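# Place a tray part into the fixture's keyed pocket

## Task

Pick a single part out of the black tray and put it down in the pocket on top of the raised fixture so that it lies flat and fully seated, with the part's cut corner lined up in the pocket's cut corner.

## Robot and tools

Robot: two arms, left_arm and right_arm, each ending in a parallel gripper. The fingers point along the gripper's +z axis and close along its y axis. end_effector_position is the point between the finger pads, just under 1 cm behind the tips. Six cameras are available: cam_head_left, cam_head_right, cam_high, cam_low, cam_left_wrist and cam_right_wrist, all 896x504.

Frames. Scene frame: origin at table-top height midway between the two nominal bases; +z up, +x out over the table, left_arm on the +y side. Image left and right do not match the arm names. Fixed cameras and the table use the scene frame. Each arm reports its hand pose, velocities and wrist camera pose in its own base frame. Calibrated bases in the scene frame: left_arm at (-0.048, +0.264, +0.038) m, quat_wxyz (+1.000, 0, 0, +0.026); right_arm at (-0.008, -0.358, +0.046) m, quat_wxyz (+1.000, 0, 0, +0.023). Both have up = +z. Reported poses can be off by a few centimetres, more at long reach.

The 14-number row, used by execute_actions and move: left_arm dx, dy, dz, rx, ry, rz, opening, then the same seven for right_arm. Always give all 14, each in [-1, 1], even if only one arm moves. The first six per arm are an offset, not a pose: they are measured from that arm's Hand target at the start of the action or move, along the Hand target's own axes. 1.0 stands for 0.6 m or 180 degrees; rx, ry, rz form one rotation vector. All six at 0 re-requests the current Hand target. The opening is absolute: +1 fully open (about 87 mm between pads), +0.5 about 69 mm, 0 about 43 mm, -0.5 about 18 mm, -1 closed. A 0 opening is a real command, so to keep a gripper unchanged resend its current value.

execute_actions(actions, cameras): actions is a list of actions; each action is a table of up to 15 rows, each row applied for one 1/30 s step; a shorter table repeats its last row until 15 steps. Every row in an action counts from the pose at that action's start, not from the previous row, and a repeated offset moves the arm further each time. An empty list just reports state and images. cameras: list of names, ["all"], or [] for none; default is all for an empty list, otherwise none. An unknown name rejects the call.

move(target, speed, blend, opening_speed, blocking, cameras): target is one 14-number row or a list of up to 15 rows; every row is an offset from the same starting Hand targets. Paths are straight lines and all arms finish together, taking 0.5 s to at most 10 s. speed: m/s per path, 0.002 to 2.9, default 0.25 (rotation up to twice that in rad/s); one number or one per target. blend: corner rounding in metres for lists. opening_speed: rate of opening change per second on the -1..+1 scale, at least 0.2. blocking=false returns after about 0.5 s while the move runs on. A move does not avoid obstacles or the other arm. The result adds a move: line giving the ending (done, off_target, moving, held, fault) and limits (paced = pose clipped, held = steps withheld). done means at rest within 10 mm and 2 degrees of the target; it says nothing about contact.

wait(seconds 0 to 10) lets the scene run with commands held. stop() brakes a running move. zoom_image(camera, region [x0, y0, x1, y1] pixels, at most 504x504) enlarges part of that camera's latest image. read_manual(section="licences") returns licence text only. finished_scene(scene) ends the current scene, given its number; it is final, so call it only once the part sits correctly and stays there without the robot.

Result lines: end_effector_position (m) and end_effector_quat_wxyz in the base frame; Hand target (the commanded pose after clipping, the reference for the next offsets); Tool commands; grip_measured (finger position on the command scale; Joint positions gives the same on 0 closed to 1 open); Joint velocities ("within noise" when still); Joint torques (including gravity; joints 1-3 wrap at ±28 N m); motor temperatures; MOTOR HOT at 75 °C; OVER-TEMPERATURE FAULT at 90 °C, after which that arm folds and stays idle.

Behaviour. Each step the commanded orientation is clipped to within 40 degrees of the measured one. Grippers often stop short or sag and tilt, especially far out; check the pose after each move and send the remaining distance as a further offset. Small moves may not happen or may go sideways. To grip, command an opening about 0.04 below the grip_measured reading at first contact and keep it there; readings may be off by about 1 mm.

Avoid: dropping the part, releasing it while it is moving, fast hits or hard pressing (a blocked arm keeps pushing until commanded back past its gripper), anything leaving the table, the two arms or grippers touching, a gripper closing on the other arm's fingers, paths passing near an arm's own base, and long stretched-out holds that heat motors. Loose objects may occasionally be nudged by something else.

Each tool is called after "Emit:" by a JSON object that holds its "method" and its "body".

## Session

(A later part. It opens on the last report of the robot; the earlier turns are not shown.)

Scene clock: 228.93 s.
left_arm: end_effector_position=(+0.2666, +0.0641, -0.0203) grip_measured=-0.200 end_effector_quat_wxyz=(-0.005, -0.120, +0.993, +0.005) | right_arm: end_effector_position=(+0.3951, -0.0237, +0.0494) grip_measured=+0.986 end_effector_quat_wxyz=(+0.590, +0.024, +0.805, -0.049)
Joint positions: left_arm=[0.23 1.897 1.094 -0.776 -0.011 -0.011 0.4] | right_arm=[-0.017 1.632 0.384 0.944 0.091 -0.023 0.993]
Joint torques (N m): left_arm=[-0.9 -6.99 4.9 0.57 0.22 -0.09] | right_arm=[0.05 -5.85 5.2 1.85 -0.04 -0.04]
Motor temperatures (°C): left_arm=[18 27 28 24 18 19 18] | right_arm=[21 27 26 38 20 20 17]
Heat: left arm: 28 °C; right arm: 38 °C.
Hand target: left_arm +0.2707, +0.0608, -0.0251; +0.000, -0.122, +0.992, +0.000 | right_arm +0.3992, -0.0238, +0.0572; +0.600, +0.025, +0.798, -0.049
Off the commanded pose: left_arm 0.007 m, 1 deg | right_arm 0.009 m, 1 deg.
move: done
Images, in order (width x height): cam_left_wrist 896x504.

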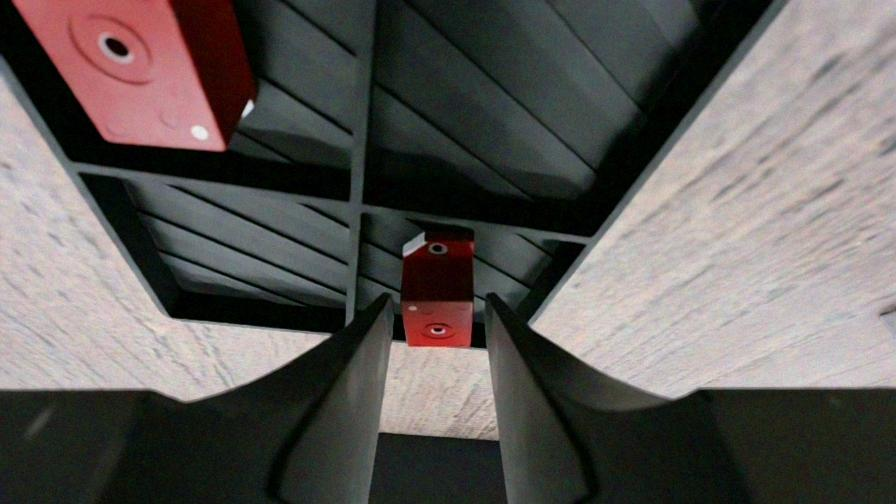

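Emit:
{"method": "move", "body": {"target": [0, 0, 0, 0, 0, 0, -0.55, 0, 0, 0, 0, 0, 0, 1], "opening_speed": 0.3, "cameras": ["cam_left_wrist"]}}

Emit:
{"method": "zoom_image", "body": {"camera": "cam_left_wrist", "region": [330, 180, 550, 400]}}

Scene clock: 237.20 s.
left_arm: end_effector_position=(+0.2668, +0.0642, -0.0203) grip_measured=-0.401 end_effector_quat_wxyz=(-0.004, -0.120, +0.993, +0.005) | right_arm: end_effector_position=(+0.3951, -0.0237, +0.0494) grip_measured=+0.986 end_effector_quat_wxyz=(+0.590, +0.024, +0.805, -0.049)
Joint positions: left_arm=[0.23 1.897 1.094 -0.775 -0.011 -0.011 0.299] | right_arm=[-0.017 1.632 0.384 0.944 0.091 -0.023 0.993]
Joint torques (N m): left_arm=[-0.91 -6.99 4.92 0.55 0.22 -0.08] | right_arm=[0.05 -5.83 5.19 1.85 -0.04 -0.04]
Heat: left arm: 27 °C; right arm: 38 °C.
Hand target: left_arm +0.2707, +0.0608, -0.0252; +0.000, -0.122, +0.992, +0.000 | right_arm +0.3992, -0.0238, +0.0572; +0.600, +0.025, +0.798, -0.049
Off the commanded pose: left_arm 0.007 m, 1 deg | right_arm 0.009 m, 1 deg.
move: done
Images, in order (width x height): cam_left_wrist 896x504.

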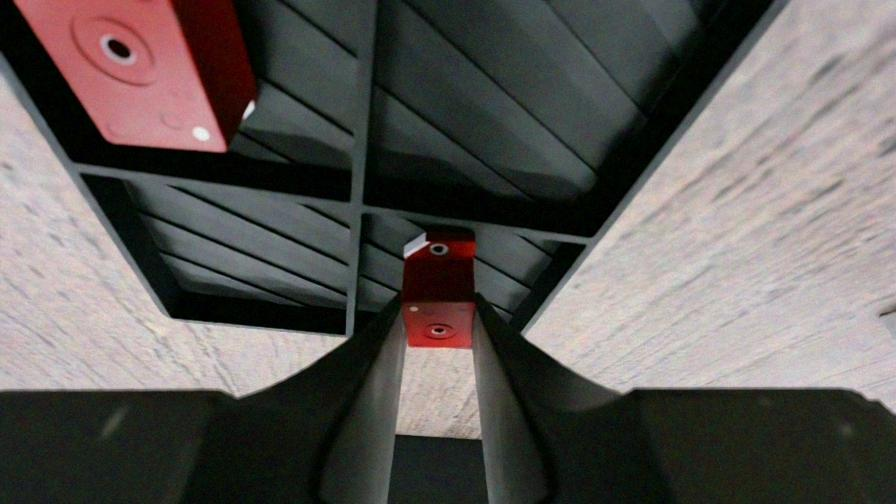

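Scaled by 2.291 from the camera's 896x504 image, which has a finer 1280x720 frame.

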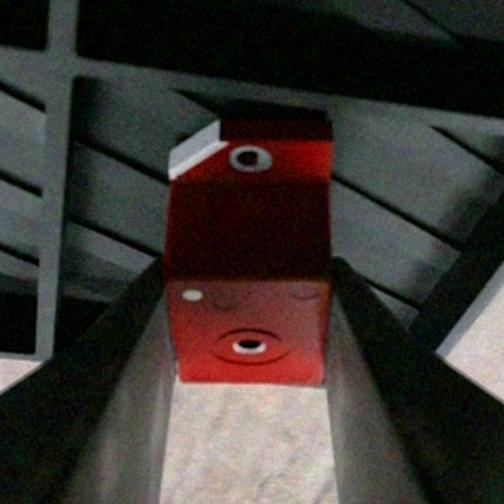

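Emit:
{"method": "move", "body": {"target": [[0, 0, -0.275, 0, 0, 0, -0.55, 0, 0, 0, 0, 0, 0, 1],[-0.0335, -0.446, -0.292, 0, 0, 0.1375, -0.55, 0, 0, 0, 0, 0, 0, 1]], "speed": [0.12, 0.2], "blend": 0.03, "cameras": ["all"]}}

Emit:
{"method": "zoom_image", "body": {"camera": "cam_left_wrist", "region": [300, 80, 600, 400]}}

Scene clock: 253.53 s.
left_arm: end_effector_position=(+0.3531, -0.1933, +0.1482) grip_measured=-0.401 end_effector_quat_wxyz=(+0.045, +0.100, +0.994, -0.015) | right_arm: end_effector_position=(+0.3951, -0.0237, +0.0494) grip_measured=+0.986 end_effector_quat_wxyz=(+0.590, +0.024, +0.805, -0.049)
Joint positions: left_arm=[-0.475 2.212 2.275 -1.539 -0.006 -0.275 0.299] | right_arm=[-0.017 1.632 0.384 0.944 0.091 -0.023 0.993]
Joint torques (N m): left_arm=[0.23 -10.03 8.72 0.36 0.17 -0.08] | right_arm=[0.05 -5.85 5.19 1.85 -0.05 -0.04]
Heat: left arm: 28 °C; right arm: 38 °C.
Hand target: left_arm +0.3553, -0.1938, +0.1501; +0.000, +0.093, +0.996, +0.000 | right_arm +0.3992, -0.0238, +0.0572; +0.600, +0.025, +0.798, -0.049
Off the commanded pose: left_arm 0.003 m, 6 deg | right_arm 0.009 m, 1 deg.
joint sent to its limit (left arm) — joint 4 (wrist pitch), lower limit. The joint targets are off in orientation, not in position.
move: off_target (left_arm)

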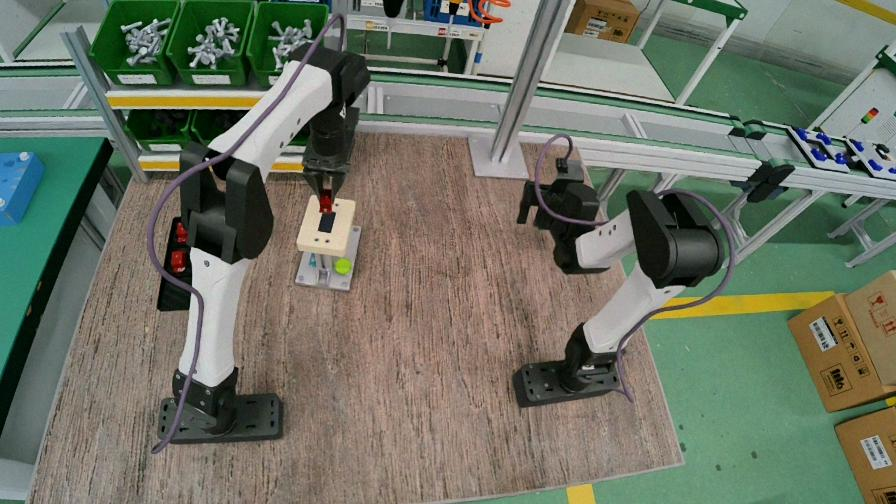

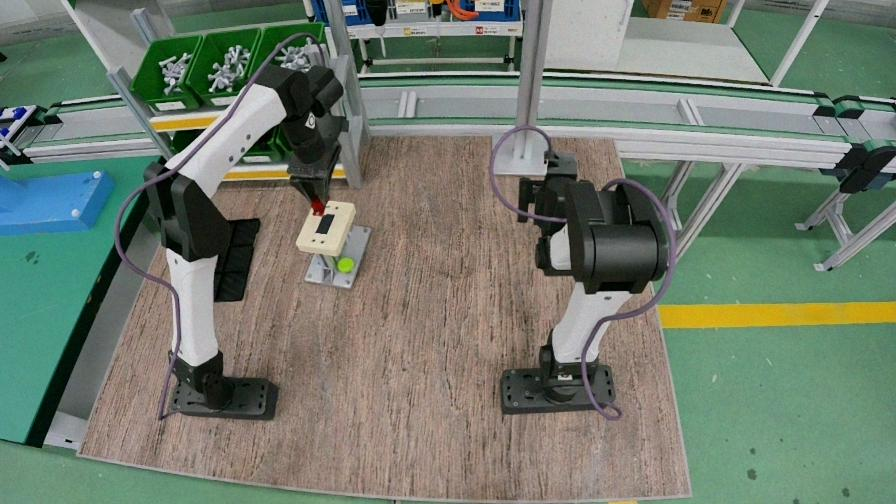

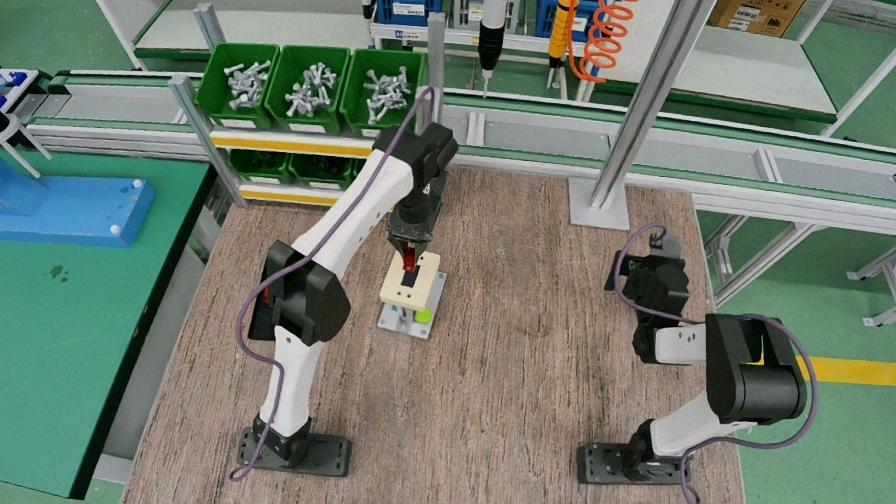

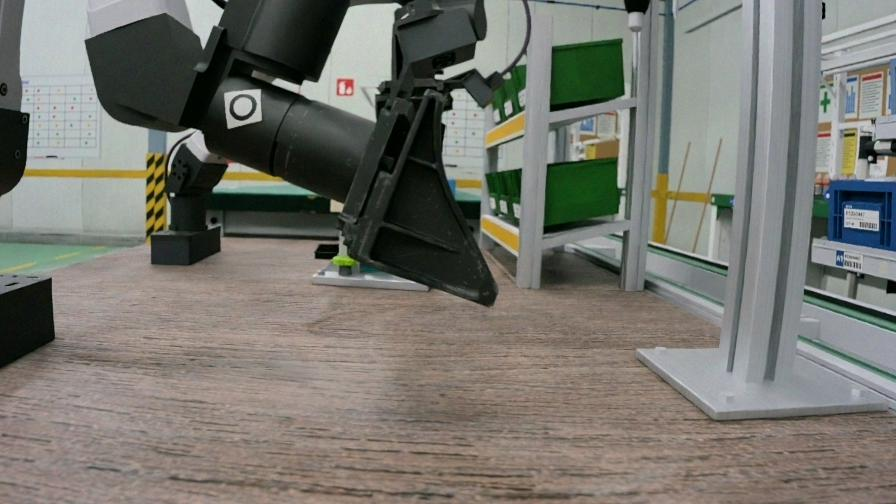

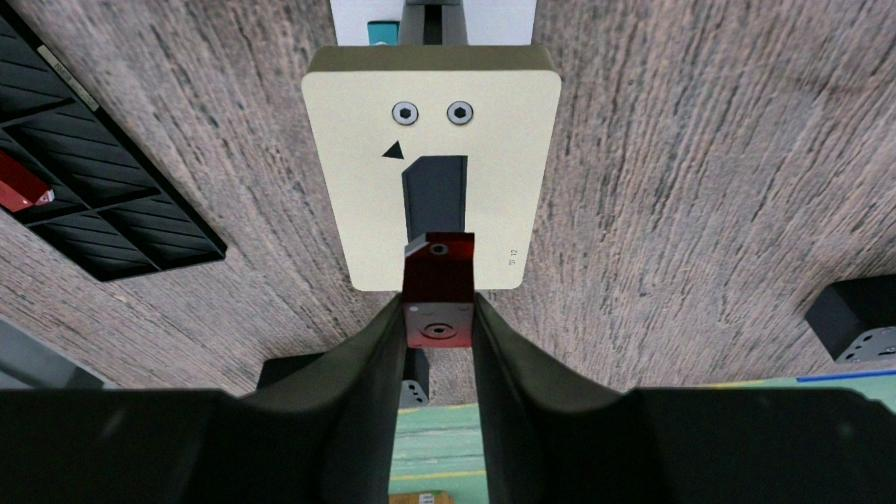

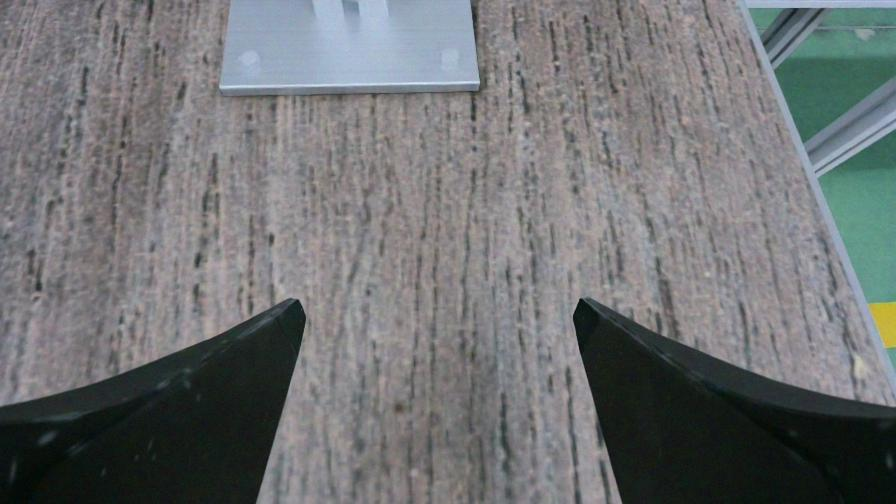

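Scaled by 1.575 from the camera's 896x504 image, which has a finer 1280x720 frame.

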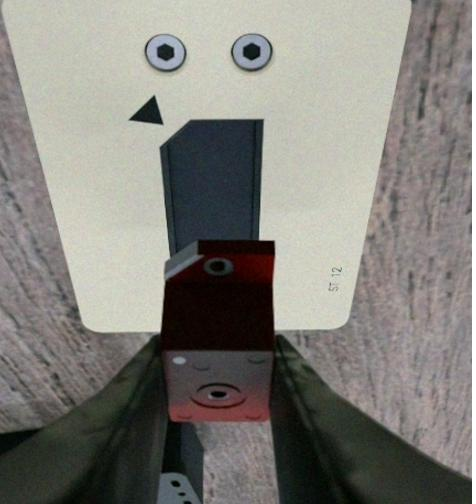

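Emit:
{"method": "move", "body": {"target": [0.004, 0.0017, 0.035, 0, 0, 0, -0.55, 0, 0, 0, 0, 0, 0, 1], "speed": 0.08, "cameras": ["cam_left_wrist","cam_high","cam_head_right"]}}

Emit:
{"method": "zoom_image", "body": {"camera": "cam_left_wrist", "region": [320, 140, 560, 380]}}

Emit:
{"method": "zoom_image", "body": {"camera": "cam_high", "region": [360, 220, 460, 340]}}

Emit:
{"method": "zoom_image", "body": {"camera": "cam_head_right", "region": [280, 170, 390, 290]}}

Scene clock: 294.87 s.
left_arm: end_effector_position=(+0.3540, -0.1937, +0.1316) grip_measured=-0.401 end_effector_quat_wxyz=(+0.025, +0.100, +0.995, -0.007) | right_arm: end_effector_position=(+0.3951, -0.0237, +0.0494) grip_measured=+0.986 end_effector_quat_wxyz=(+0.590, +0.024, +0.805, -0.049)
Joint positions: left_arm=[-0.475 2.256 2.275 -1.54 -0.006 -0.275 0.3] | right_arm=[-0.017 1.632 0.384 0.944 0.091 -0.023 0.993]
Joint torques (N m): left_arm=[0.23 -10.4 6.75 0.3 0.15 -0.07] | right_arm=[0.05 -5.85 5.2 1.84 -0.05 -0.04]
Motor temperatures (°C): left_arm=[18 32 29 23 18 19 19] | right_arm=[21 27 26 39 20 19 17]
Heat: left arm: 32 °C; right arm: 39 °C.
Hand target: left_arm +0.3531, -0.1924, +0.1291; +0.000, +0.093, +0.996, +0.000 | right_arm +0.3992, -0.0238, +0.0572; +0.600, +0.025, +0.798, -0.049
Off the commanded pose: left_arm 0.003 m, 3 deg | right_arm 0.009 m, 1 deg.
joint sent to its limit (left arm) — joint 4 (wrist pitch), lower limit. The joint targets still meet the commanded pose.
move: off_target (left_arm)
Images, in order (width x height): cam_head_right 896x504, cam_high 896x504, cam_left_wrist 896x504.

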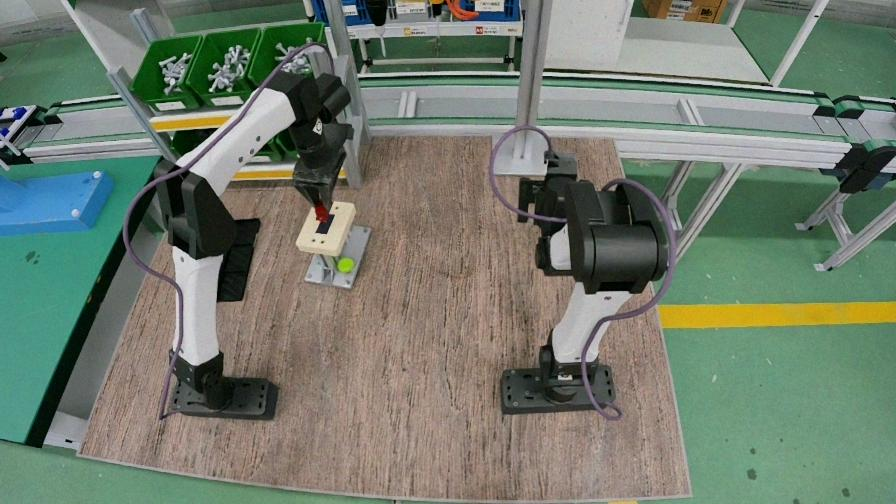

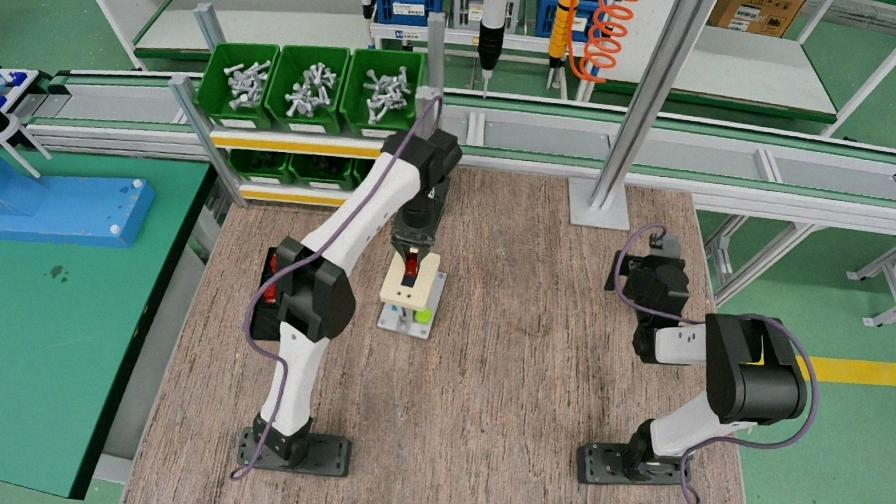

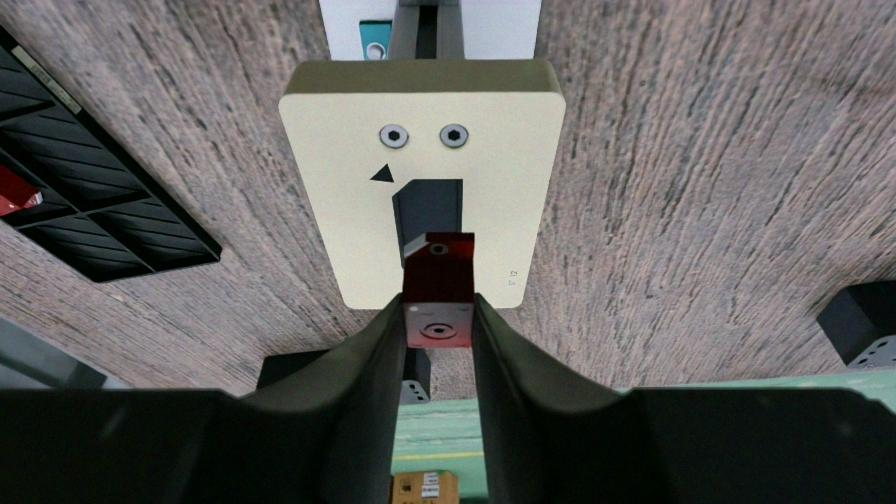

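Scaled by 2.100 from the camera's 896x504 image, which has a finer 1280x720 frame.

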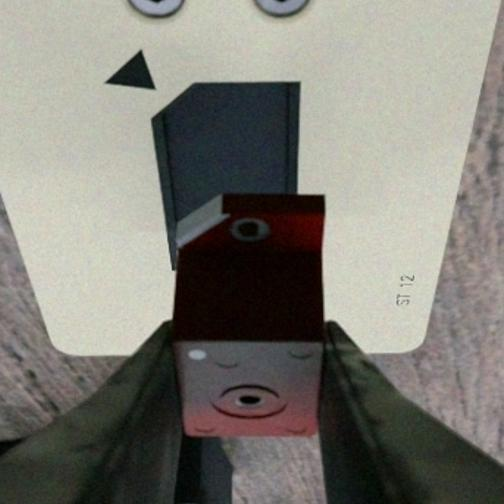

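Scaled by 4.200 from the camera's 896x504 image, which has a finer 1280x720 frame.

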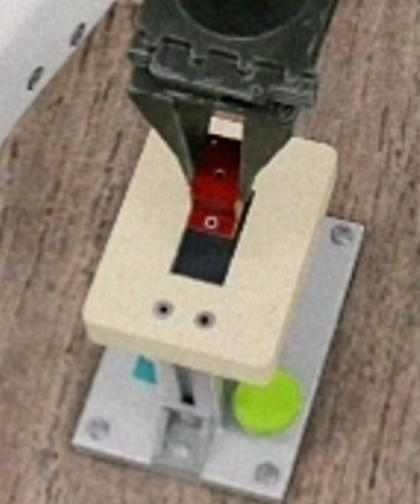

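Scaled by 4.200 from the camera's 896x504 image, which has a finer 1280x720 frame.

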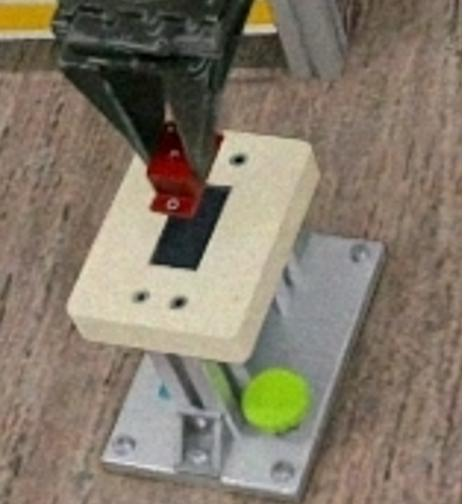

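Emit:
{"method": "move", "body": {"target": [0, 0.0055, 0.0183, 0, 0, -0.0072, -0.55, 0, 0, 0, 0, 0, 0, 1], "speed": 0.05, "cameras": ["cam_left_wrist"]}}

Emit:
{"method": "zoom_image", "body": {"camera": "cam_left_wrist", "region": [320, 140, 560, 380]}}

Scene clock: 349.93 s.
left_arm: end_effector_position=(+0.3543, -0.1939, +0.1225) grip_measured=-0.401 end_effector_quat_wxyz=(+0.014, +0.100, +0.995, -0.002) | right_arm: end_effector_position=(+0.3951, -0.0237, +0.0494) grip_measured=+0.986 end_effector_quat_wxyz=(+0.590, +0.024, +0.805, -0.049)
Joint positions: left_arm=[-0.475 2.279 2.275 -1.54 -0.006 -0.275 0.3] | right_arm=[-0.017 1.632 0.384 0.944 0.091 -0.023 0.993]
Joint torques (N m): left_arm=[1.06 -10.48 6.15 0.25 0.14 -0.2] | right_arm=[0.05 -5.83 5.19 1.85 -0.04 -0.04]
Heat: left arm: 32 °C; right arm: 40 °C.
Hand target: left_arm +0.3537, -0.1891, +0.1181; +0.000, +0.082, +0.997, +0.000 | right_arm +0.3992, -0.0238, +0.0572; +0.600, +0.025, +0.798, -0.049
Off the commanded pose: left_arm 0.006 m, 3 deg | right_arm 0.009 m, 1 deg.
move: off_target (left_arm)
Images, in order (width x height): cam_left_wrist 896x504.

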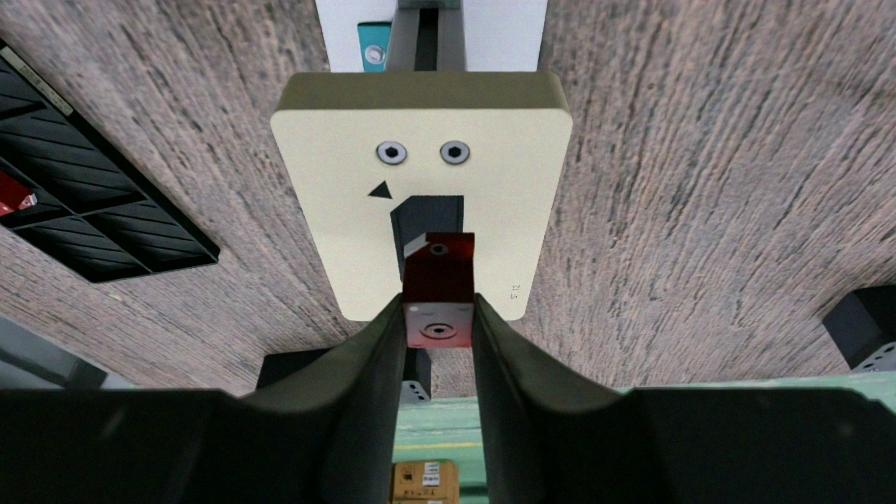

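Scaled by 2.100 from the camera's 896x504 image, which has a finer 1280x720 frame.

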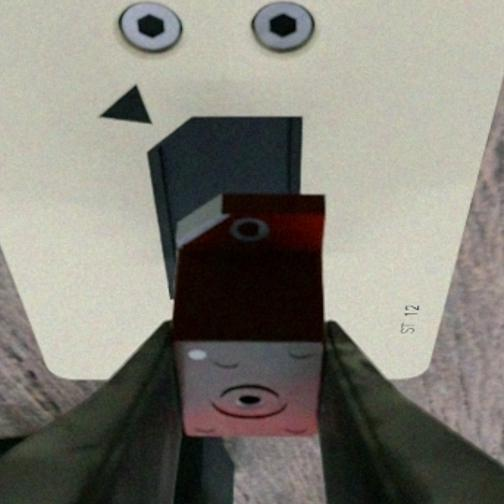

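Emit:
{"method": "move", "body": {"target": [0, 0.0105, 0.0075, 0, 0, -0.014, -0.55, 0, 0, 0, 0, 0, 0, 1], "speed": 0.05, "cameras": ["cam_left_wrist"]}}

Emit:
{"method": "zoom_image", "body": {"camera": "cam_left_wrist", "region": [320, 140, 560, 380]}}

Scene clock: 379.73 s.
left_arm: end_effector_position=(+0.3491, -0.1877, +0.1134) grip_measured=-0.401 end_effector_quat_wxyz=(-0.005, +0.091, +0.996, +0.005) | right_arm: end_effector_position=(+0.3951, -0.0237, +0.0494) grip_measured=+0.986 end_effector_quat_wxyz=(+0.590, +0.024, +0.805, -0.049)
Joint positions: left_arm=[-0.467 2.279 2.232 -1.536 -0.006 -0.284 0.299] | right_arm=[-0.017 1.632 0.384 0.944 0.091 -0.023 0.993]
Joint torques (N m): left_arm=[1.94 -12.27 5.55 0.44 0.14 -0.36] | right_arm=[0.03 -5.85 5.2 1.85 -0.04 -0.04]
Heat: left arm: 35 °C; right arm: 40 °C.
Hand target: left_arm +0.3547, -0.1830, +0.1136; +0.000, +0.060, +0.998, +0.000 | right_arm +0.3992, -0.0238, +0.0572; +0.600, +0.025, +0.798, -0.049
Off the commanded pose: left_arm 0.007 m, 4 deg | right_arm 0.009 m, 1 deg.
move: off_target (left_arm)
Images, in order (width x height): cam_left_wrist 896x504.

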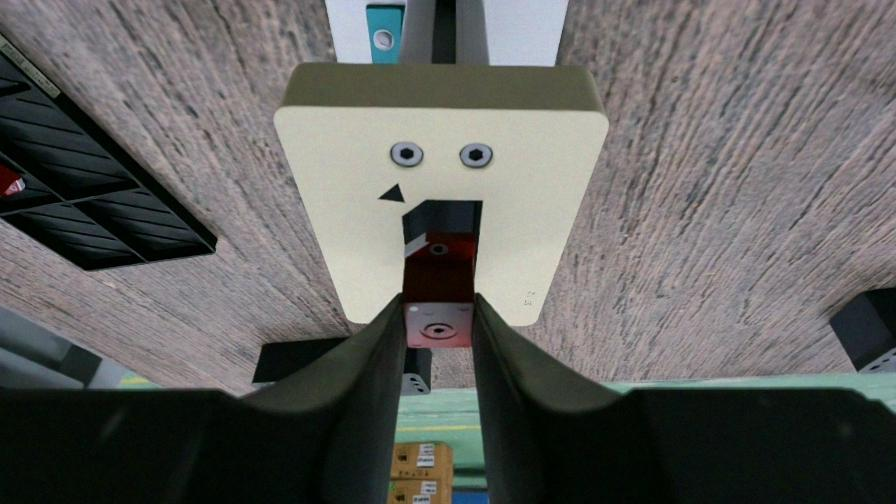

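Scaled by 2.100 from the camera's 896x504 image, which has a finer 1280x720 frame.

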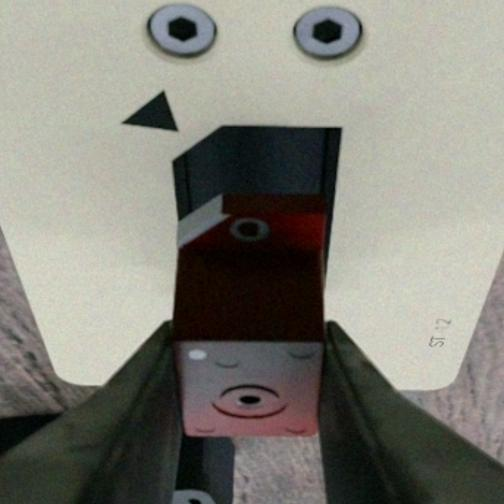

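Emit:
{"method": "move", "body": {"target": [-0.0062, -0.016, 0, 0, 0, 0, -0.55, 0, 0, 0, 0, 0, 0, 1], "speed": 0.05, "cameras": ["cam_left_wrist"]}}

Emit:
{"method": "zoom_image", "body": {"camera": "cam_left_wrist", "region": [320, 140, 560, 380]}}

Scene clock: 401.87 s.
left_arm: end_effector_position=(+0.3499, -0.1913, +0.1132) grip_measured=-0.401 end_effector_quat_wxyz=(-0.006, +0.082, +0.997, +0.005) | right_arm: end_effector_position=(+0.3951, -0.0237, +0.0494) grip_measured=+0.986 end_effector_quat_wxyz=(+0.590, +0.024, +0.805, -0.049)
Joint positions: left_arm=[-0.47 2.296 2.259 -1.55 -0.004 -0.307 0.299] | right_arm=[-0.017 1.632 0.384 0.944 0.091 -0.023 0.993]
Joint torques (N m): left_arm=[0.59 -10.43 8.94 0.33 0.11 -0.31] | right_arm=[0.05 -5.85 5.2 1.85 -0.04 -0.04]
Motor temperatures (°C): left_arm=[18 37 28 22 18 19 20] | right_arm=[21 27 26 41 20 19 17]
Heat: left arm: 37 °C; right arm: 41 °C.
Hand target: left_arm +0.3572, -0.1929, +0.1136; +0.000, +0.060, +0.998, +0.000 | right_arm +0.3992, -0.0238, +0.0572; +0.600, +0.025, +0.798, -0.049
Off the commanded pose: left_arm 0.008 m, 3 deg | right_arm 0.009 m, 1 deg.
move: off_target (left_arm)
Images, in order (width x height): cam_left_wrist 896x504.

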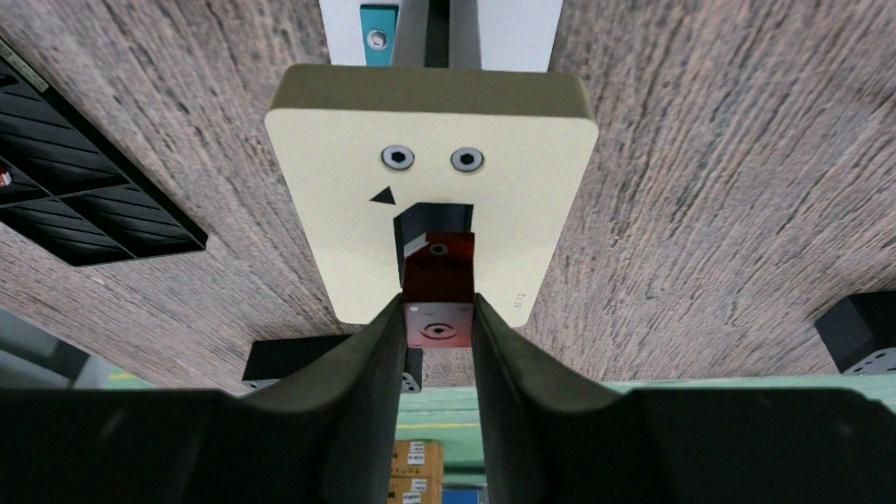

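Scaled by 2.100 from the camera's 896x504 image, which has a finer 1280x720 frame.

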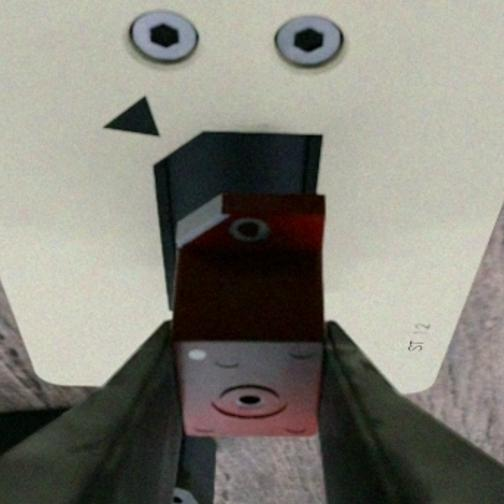

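Emit:
{"method": "move", "body": {"target": [-0.0042, 0.0117, 0, 0, 0, 0.032, -0.55, 0, 0, 0, 0, 0, 0, 1], "speed": 0.05, "cameras": ["cam_left_wrist"]}}

Emit:
{"method": "zoom_image", "body": {"camera": "cam_left_wrist", "region": [320, 140, 560, 380]}}

Scene clock: 448.63 s.
left_arm: end_effector_position=(+0.3529, -0.1875, +0.1132) grip_measured=-0.401 end_effector_quat_wxyz=(-0.006, +0.117, +0.993, +0.004) | right_arm: end_effector_position=(+0.3951, -0.0237, +0.0494) grip_measured=+0.986 end_effector_quat_wxyz=(+0.590, +0.024, +0.805, -0.049)
Joint positions: left_arm=[-0.466 2.305 2.276 -1.556 -0.004 -0.232 0.3] | right_arm=[-0.017 1.632 0.384 0.944 0.091 -0.023 0.993]
Joint torques (N m): left_arm=[0.9 -10.62 8.72 0.33 0.11 0.01] | right_arm=[0.05 -5.83 5.19 1.84 -0.04 -0.04]
Heat: left arm: 37 °C; right arm: 41 °C.
Hand target: left_arm +0.3605, -0.1863, +0.1136; +0.000, +0.110, +0.994, +0.000 | right_arm +0.3992, -0.0238, +0.0572; +0.600, +0.025, +0.798, -0.049
Off the commanded pose: left_arm 0.008 m, 1 deg | right_arm 0.009 m, 1 deg.
joint read past its limit (left arm) — joint 4 (wrist pitch), lower limit.
joint sent to its limit (left arm) — joint 4 (wrist pitch), lower limit. The joint targets still meet the commanded pose.
move: done
Images, in order (width x height): cam_left_wrist 896x504.

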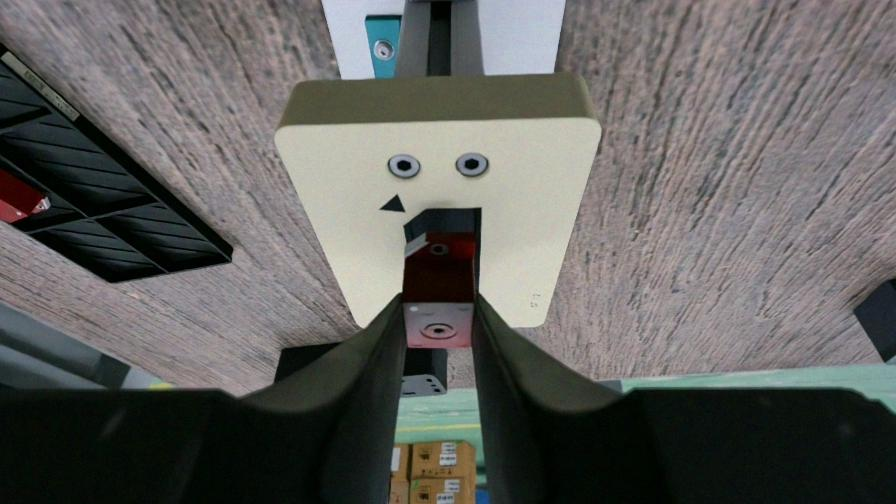

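Scaled by 2.100 from the camera's 896x504 image, which has a finer 1280x720 frame.

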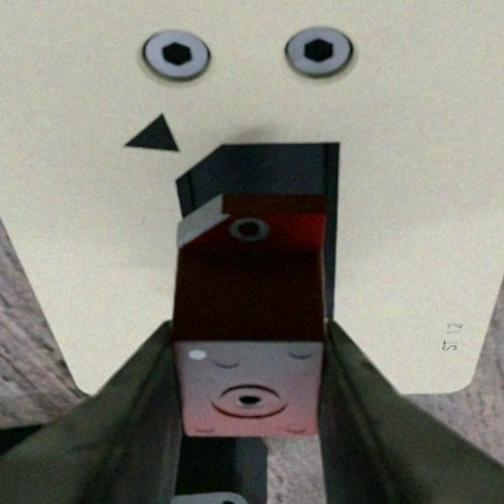

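Emit:
{"method": "move", "body": {"target": [-0.0038, -0.0075, 0.002, 0, 0, -0.0272, -0.55, 0, 0, 0, 0, 0, 0, 1], "speed": 0.05, "cameras": ["cam_left_wrist"]}}

Emit:
{"method": "zoom_image", "body": {"camera": "cam_left_wrist", "region": [320, 140, 560, 380]}}

Scene clock: 478.03 s.
left_arm: end_effector_position=(+0.3538, -0.1917, +0.1123) grip_measured=-0.401 end_effector_quat_wxyz=(-0.005, +0.099, +0.995, +0.002) | right_arm: end_effector_position=(+0.3951, -0.0237, +0.0494) grip_measured=+0.986 end_effector_quat_wxyz=(+0.590, +0.024, +0.805, -0.049)
Joint positions: left_arm=[-0.469 2.314 2.288 -1.556 0.001 -0.27 0.3] | right_arm=[-0.017 1.632 0.384 0.944 0.091 -0.023 0.993]
Joint torques (N m): left_arm=[1.11 -10.59 8.76 0.34 0.07 -0.46] | right_arm=[0.05 -5.83 5.2 1.85 -0.05 -0.04]
Heat: left arm: 35 °C; right arm: 42 °C.
Hand target: left_arm +0.3617, -0.1912, +0.1124; +0.000, +0.068, +0.998, +0.000 | right_arm +0.3992, -0.0238, +0.0572; +0.600, +0.025, +0.798, -0.049
Off the commanded pose: left_arm 0.008 m, 4 deg | right_arm 0.009 m, 1 deg.
joint read past its limit (left arm) — joint 4 (wrist pitch), lower limit.
joint sent to its limit (left arm) — joint 4 (wrist pitch), lower limit. The joint targets still meet the commanded pose.
move: off_target (left_arm)
Images, in order (width x height): cam_left_wrist 896x504.

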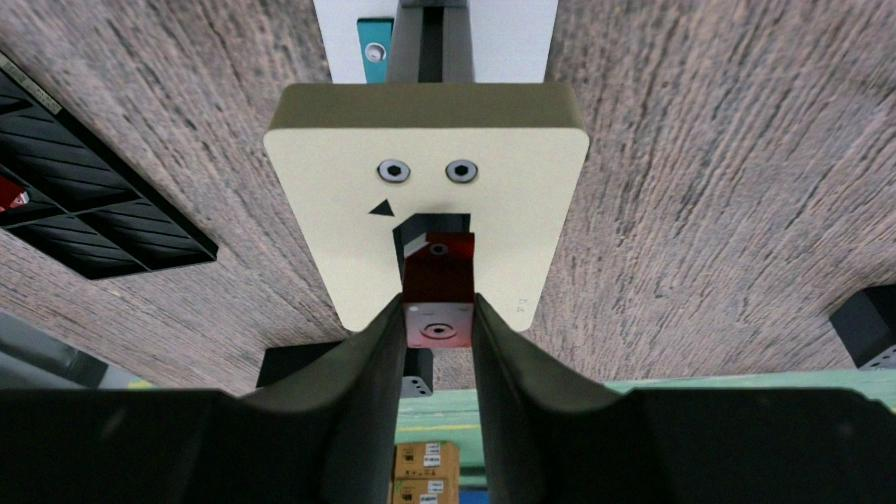

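Scaled by 2.100 from the camera's 896x504 image, which has a finer 1280x720 frame.

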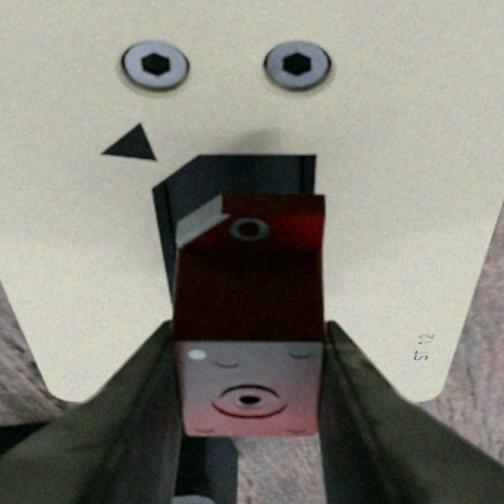

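Emit:
{"method": "move", "body": {"target": [-0.0017, 0.0088, 0.003, 0.012, 0, -0.008, -0.55, 0, 0, 0, 0, 0, 0, 1], "speed": 0.05, "cameras": ["cam_left_wrist"]}}

Emit:
{"method": "zoom_image", "body": {"camera": "cam_left_wrist", "region": [320, 140, 560, 380]}}

Scene clock: 502.80 s.
left_arm: end_effector_position=(+0.3547, -0.1961, +0.1110) grip_measured=-0.401 end_effector_quat_wxyz=(-0.006, +0.097, +0.995, -0.014) | right_arm: end_effector_position=(+0.3951, -0.0237, +0.0494) grip_measured=+0.986 end_effector_quat_wxyz=(+0.590, +0.024, +0.805, -0.049)
Joint positions: left_arm=[-0.464 2.314 2.283 -1.54 0.031 -0.271 0.3] | right_arm=[-0.017 1.632 0.384 0.944 0.091 -0.023 0.993]
Joint torques (N m): left_arm=[3.34 -12.56 5.12 0.49 0.14 -0.43] | right_arm=[0.05 -5.83 5.2 1.85 -0.04 -0.04]
Motor temperatures (°C): left_arm=[18 36 33 21 18 19 20] | right_arm=[21 27 26 42 20 19 17]
Heat: left arm: 36 °C; right arm: 42 °C.
Hand target: left_arm +0.3635, -0.1860, +0.1106; -0.001, +0.055, +0.998, -0.019 | right_arm +0.3992, -0.0238, +0.0572; +0.600, +0.025, +0.798, -0.049
Off the commanded pose: left_arm 0.013 m, 5 deg | right_arm 0.009 m, 1 deg.
move: off_target (left_arm)
Images, in order (width x height): cam_left_wrist 896x504.

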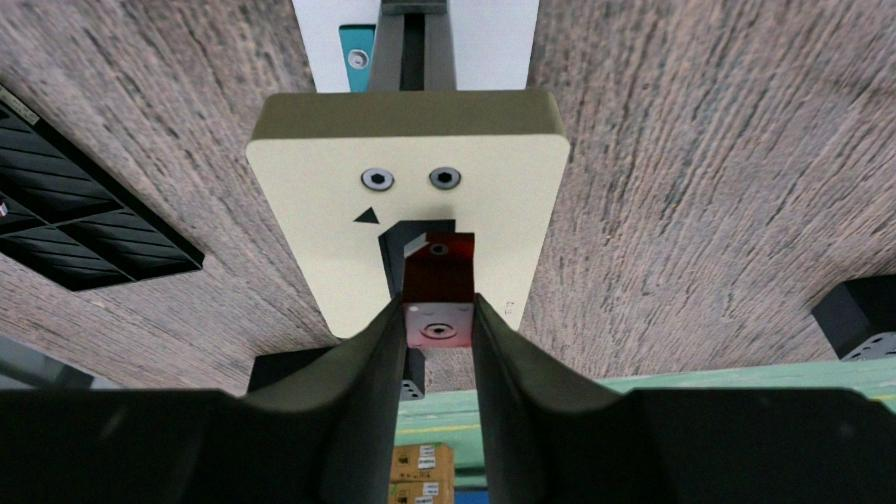

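Scaled by 2.100 from the camera's 896x504 image, which has a finer 1280x720 frame.

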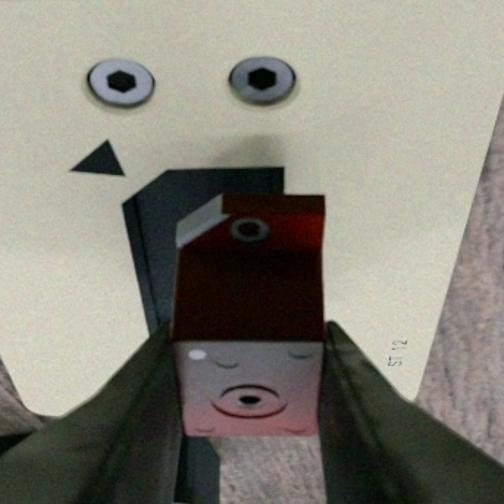

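Emit:
{"method": "execute_actions", "body": {"actions": [[[0,0.0033,0,-0.0056,0,0.0011,-0.55,0,0,0,0,0,0,1],[0,0.0067,0,-0.0056,0,-0.0044,-0.55,0,0,0,0,0,0,1],[0,0.0067,0,-0.0056,0,-0.0044,-0.55,0,0,0,0,0,0,1],[0,0,0,-0.0056,0,0.0067,-0.55,0,0,0,0,0,0,1],[0,-0.0067,0,-0.0056,0,0.0178,-0.55,0,0,0,0,0,0,1],[0,-0.0133,0,-0.0056,0,0.0289,-0.55,0,0,0,0,0,0,1],[0,-0.0183,0,-0.0056,0,0.0372,-0.55,0,0,0,0,0,0,1],[0,-0.0183,0,-0.0056,0,0.0372,-0.55,0,0,0,0,0,0,1],[0,-0.0133,0,-0.0056,0,0.0289,-0.55,0,0,0,0,0,0,1],[0,-0.0067,0,-0.0056,0,0.0178,-0.55,0,0,0,0,0,0,1],[0,-0.0017,0,-0.0056,0,0.0094,-0.55,0,0,0,0,0,0,1],[0,0.0017,0,-0.0056,0,0.0039,-0.55,0,0,0,0,0,0,1],[0,0.0017,0,-0.0056,0,0.0039,-0.55,0,0,0,0,0,0,1],[0,-0.0017,0,-0.0056,0,0.0094,-0.55,0,0,0,0,0,0,1],[0,-0.0067,0,-0.0056,0,0.0178,-0.55,0,0,0,0,0,0,1]],[[0,-0.0033,0,0,0,0.0056,-0.55,0,0,0,0,0,0,1],[0,-0.0067,0,0,0,0.0111,-0.55,0,0,0,0,0,0,1],[0,-0.0067,0,0,0,0.0111,-0.55,0,0,0,0,0,0,1],[0,-0.0033,0,0,0,0.0056,-0.55,0,0,0,0,0,0,1],[0,0,0,0,0,0,-0.55,0,0,0,0,0,0,1],[0,0.0025,0,0,0,-0.0042,-0.55,0,0,0,0,0,0,1],[0,0.0042,0,0,0,-0.0069,-0.55,0,0,0,0,0,0,1],[0,0.0042,0,0,0,-0.0069,-0.55,0,0,0,0,0,0,1],[0,0.0025,0,0,0,-0.0042,-0.55,0,0,0,0,0,0,1],[0,0,0,0,0,0,-0.55,0,0,0,0,0,0,1],[0,-0.0017,0,0,0,0.0028,-0.55,0,0,0,0,0,0,1],[0,-0.0017,0,0,0,0.0028,-0.55,0,0,0,0,0,0,1],[0,-0.0008,0,0,0,0.0014,-0.55,0,0,0,0,0,0,1],[0,0,0,0,0,0,-0.55,0,0,0,0,0,0,1]]], "cameras": ["cam_left_wrist"]}}

Emit:
{"method": "zoom_image", "body": {"camera": "cam_left_wrist", "region": [320, 140, 560, 380]}}

Scene clock: 562.03 s.
left_arm: end_effector_position=(+0.3574, -0.1971, +0.1103) grip_measured=-0.401 end_effector_quat_wxyz=(-0.004, +0.108, +0.994, -0.016) | right_arm: end_effector_position=(+0.3951, -0.0237, +0.0494) grip_measured=+0.986 end_effector_quat_wxyz=(+0.590, +0.024, +0.805, -0.049)
Joint positions: left_arm=[-0.465 2.325 2.299 -1.541 0.032 -0.249 0.3] | right_arm=[-0.017 1.632 0.384 0.944 0.091 -0.023 0.993]
Joint torques (N m): left_arm=[1.5 -11.86 6.82 0.33 -0.05 -0.29] | right_arm=[0.05 -5.85 5.2 1.85 -0.05 -0.04]
Motor temperatures (°C): left_arm=[19 41 29 21 18 19 20] | right_arm=[21 27 26 42 20 19 17]
Heat: left arm: 41 °C; right arm: 42 °C.
Hand target: left_arm +0.3631, -0.1901, +0.1108; +0.000, +0.083, +0.996, -0.010 | right_arm +0.3992, -0.0238, +0.0572; +0.600, +0.025, +0.798, -0.049
Off the commanded pose: left_arm 0.009 m, 3 deg | right_arm 0.009 m, 1 deg.
Images, in order (width x height): cam_left_wrist 896x504.

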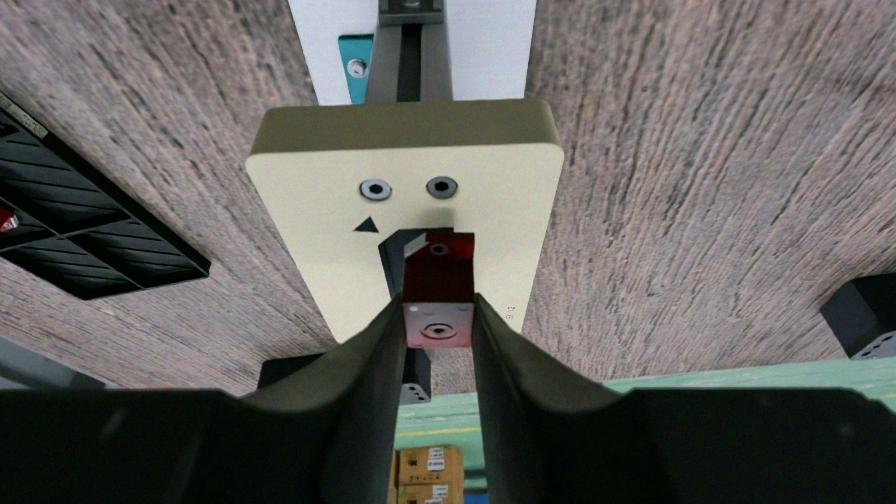

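Scaled by 2.100 from the camera's 896x504 image, which has a finer 1280x720 frame.

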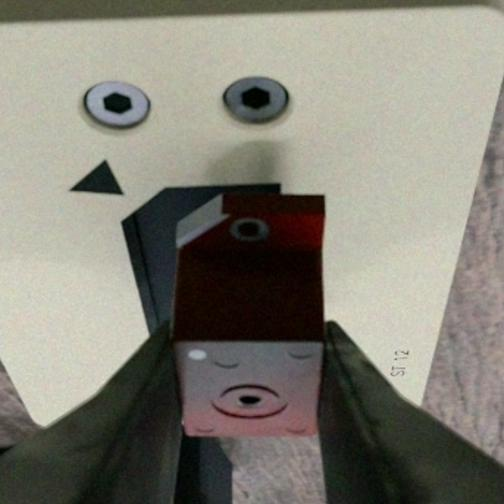

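Emit:
{"method": "move", "body": {"target": [[0.04, 0.067, -0.035, 0, 0, -0.03, -0.55, 0, 0, 0, 0, 0, 0, 1],[0.0097, -0.0028, -0.002, 0, 0, 0.0027, -0.55, 0, 0, 0, 0, 0, 0, 1]], "speed": [0.15, 0.1], "cameras": ["cam_left_wrist"]}}

Emit:
{"method": "zoom_image", "body": {"camera": "cam_left_wrist", "region": [320, 140, 560, 380]}}

Scene clock: 582.73 s.
left_arm: end_effector_position=(+0.3503, -0.1896, +0.1131) grip_measured=-0.401 end_effector_quat_wxyz=(-0.007, +0.089, +0.996, -0.012) | right_arm: end_effector_position=(+0.3951, -0.0237, +0.0494) grip_measured=+0.986 end_effector_quat_wxyz=(+0.590, +0.024, +0.805, -0.049)
Joint positions: left_arm=[-0.455 2.279 2.231 -1.528 0.027 -0.277 0.3] | right_arm=[-0.017 1.632 0.384 0.944 0.091 -0.023 0.993]
Joint torques (N m): left_arm=[-0.21 -10.06 8.77 0.37 0 -0.01] | right_arm=[0.03 -5.83 5.2 1.85 -0.04 -0.04]
Heat: left arm: 42 °C; right arm: 42 °C.
Hand target: left_arm +0.3570, -0.1908, +0.1120; +0.000, +0.087, +0.996, -0.010 | right_arm +0.3992, -0.0238, +0.0572; +0.600, +0.025, +0.798, -0.049
Off the commanded pose: left_arm 0.007 m, 1 deg | right_arm 0.009 m, 1 deg.
move: done
Images, in order (width x height): cam_left_wrist 896x504.

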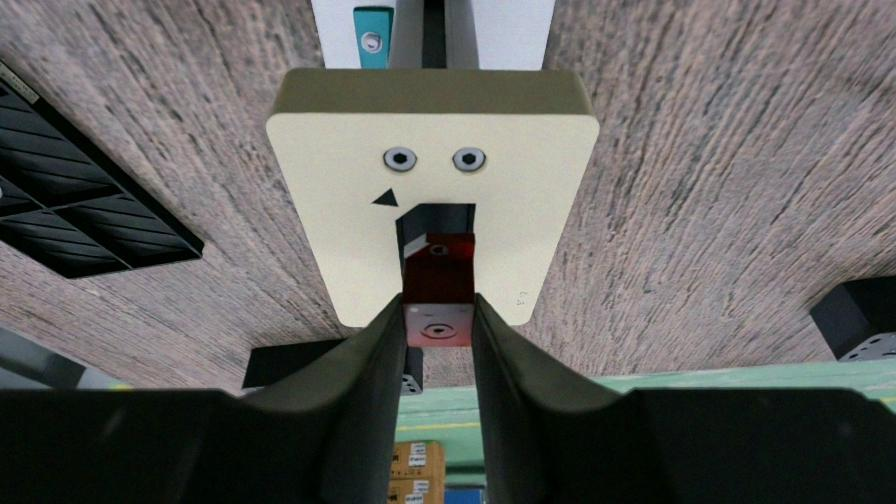

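Scaled by 2.100 from the camera's 896x504 image, which has a finer 1280x720 frame.

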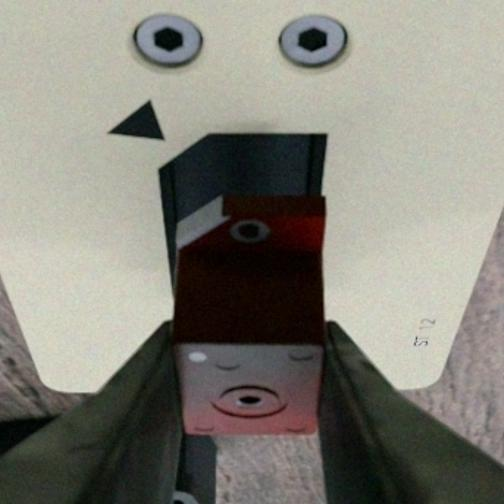

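Emit:
{"method": "move", "body": {"target": [[0.0303, 0.07, -0.033, 0, 0, -0.0327, -0.55, 0, 0, 0, 0, 0, 0, 1],[-0.0073, 0.002, 0.0067, 0, 0, 0, -0.55, 0, 0, 0, 0, 0, 0, 1]], "speed": [0.15, 0.1], "cameras": ["cam_left_wrist"]}}

Emit:
{"method": "zoom_image", "body": {"camera": "cam_left_wrist", "region": [320, 140, 560, 380]}}

Scene clock: 596.53 s.
left_arm: end_effector_position=(+0.3521, -0.1887, +0.1100) grip_measured=-0.401 end_effector_quat_wxyz=(-0.012, +0.086, +0.996, -0.010) | right_arm: end_effector_position=(+0.3951, -0.0237, +0.0494) grip_measured=+0.986 end_effector_quat_wxyz=(+0.590, +0.024, +0.805, -0.049)
Joint positions: left_arm=[-0.452 2.297 2.247 -1.536 0.026 -0.279 0.3] | right_arm=[-0.017 1.632 0.384 0.944 0.091 -0.023 0.993]
Joint torques (N m): left_arm=[-0.06 -10.03 8.84 0.44 0 0.05] | right_arm=[0.05 -5.85 5.19 1.85 -0.04 -0.04]
Heat: left arm: 41 °C; right arm: 43 °C.
Hand target: left_arm +0.3616, -0.1903, +0.1079; +0.000, +0.087, +0.996, -0.010 | right_arm +0.3992, -0.0238, +0.0572; +0.600, +0.025, +0.798, -0.049
Off the commanded pose: left_arm 0.010 m, 1 deg | right_arm 0.009 m, 1 deg.
move: done
Images, in order (width x height): cam_left_wrist 896x504.

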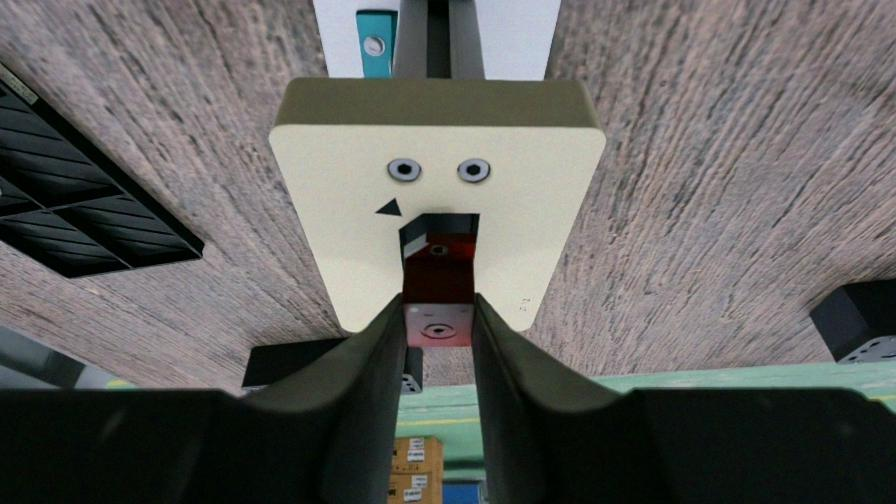

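Scaled by 2.100 from the camera's 896x504 image, which has a finer 1280x720 frame.

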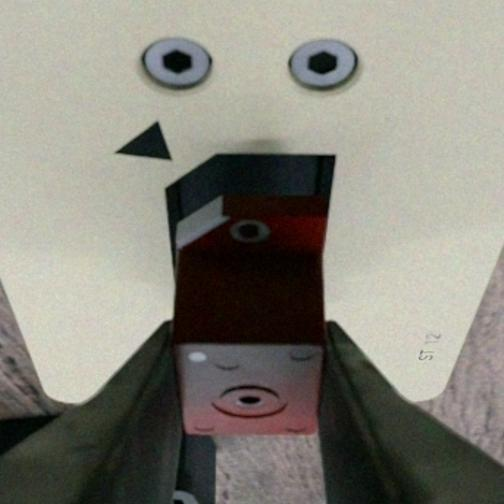

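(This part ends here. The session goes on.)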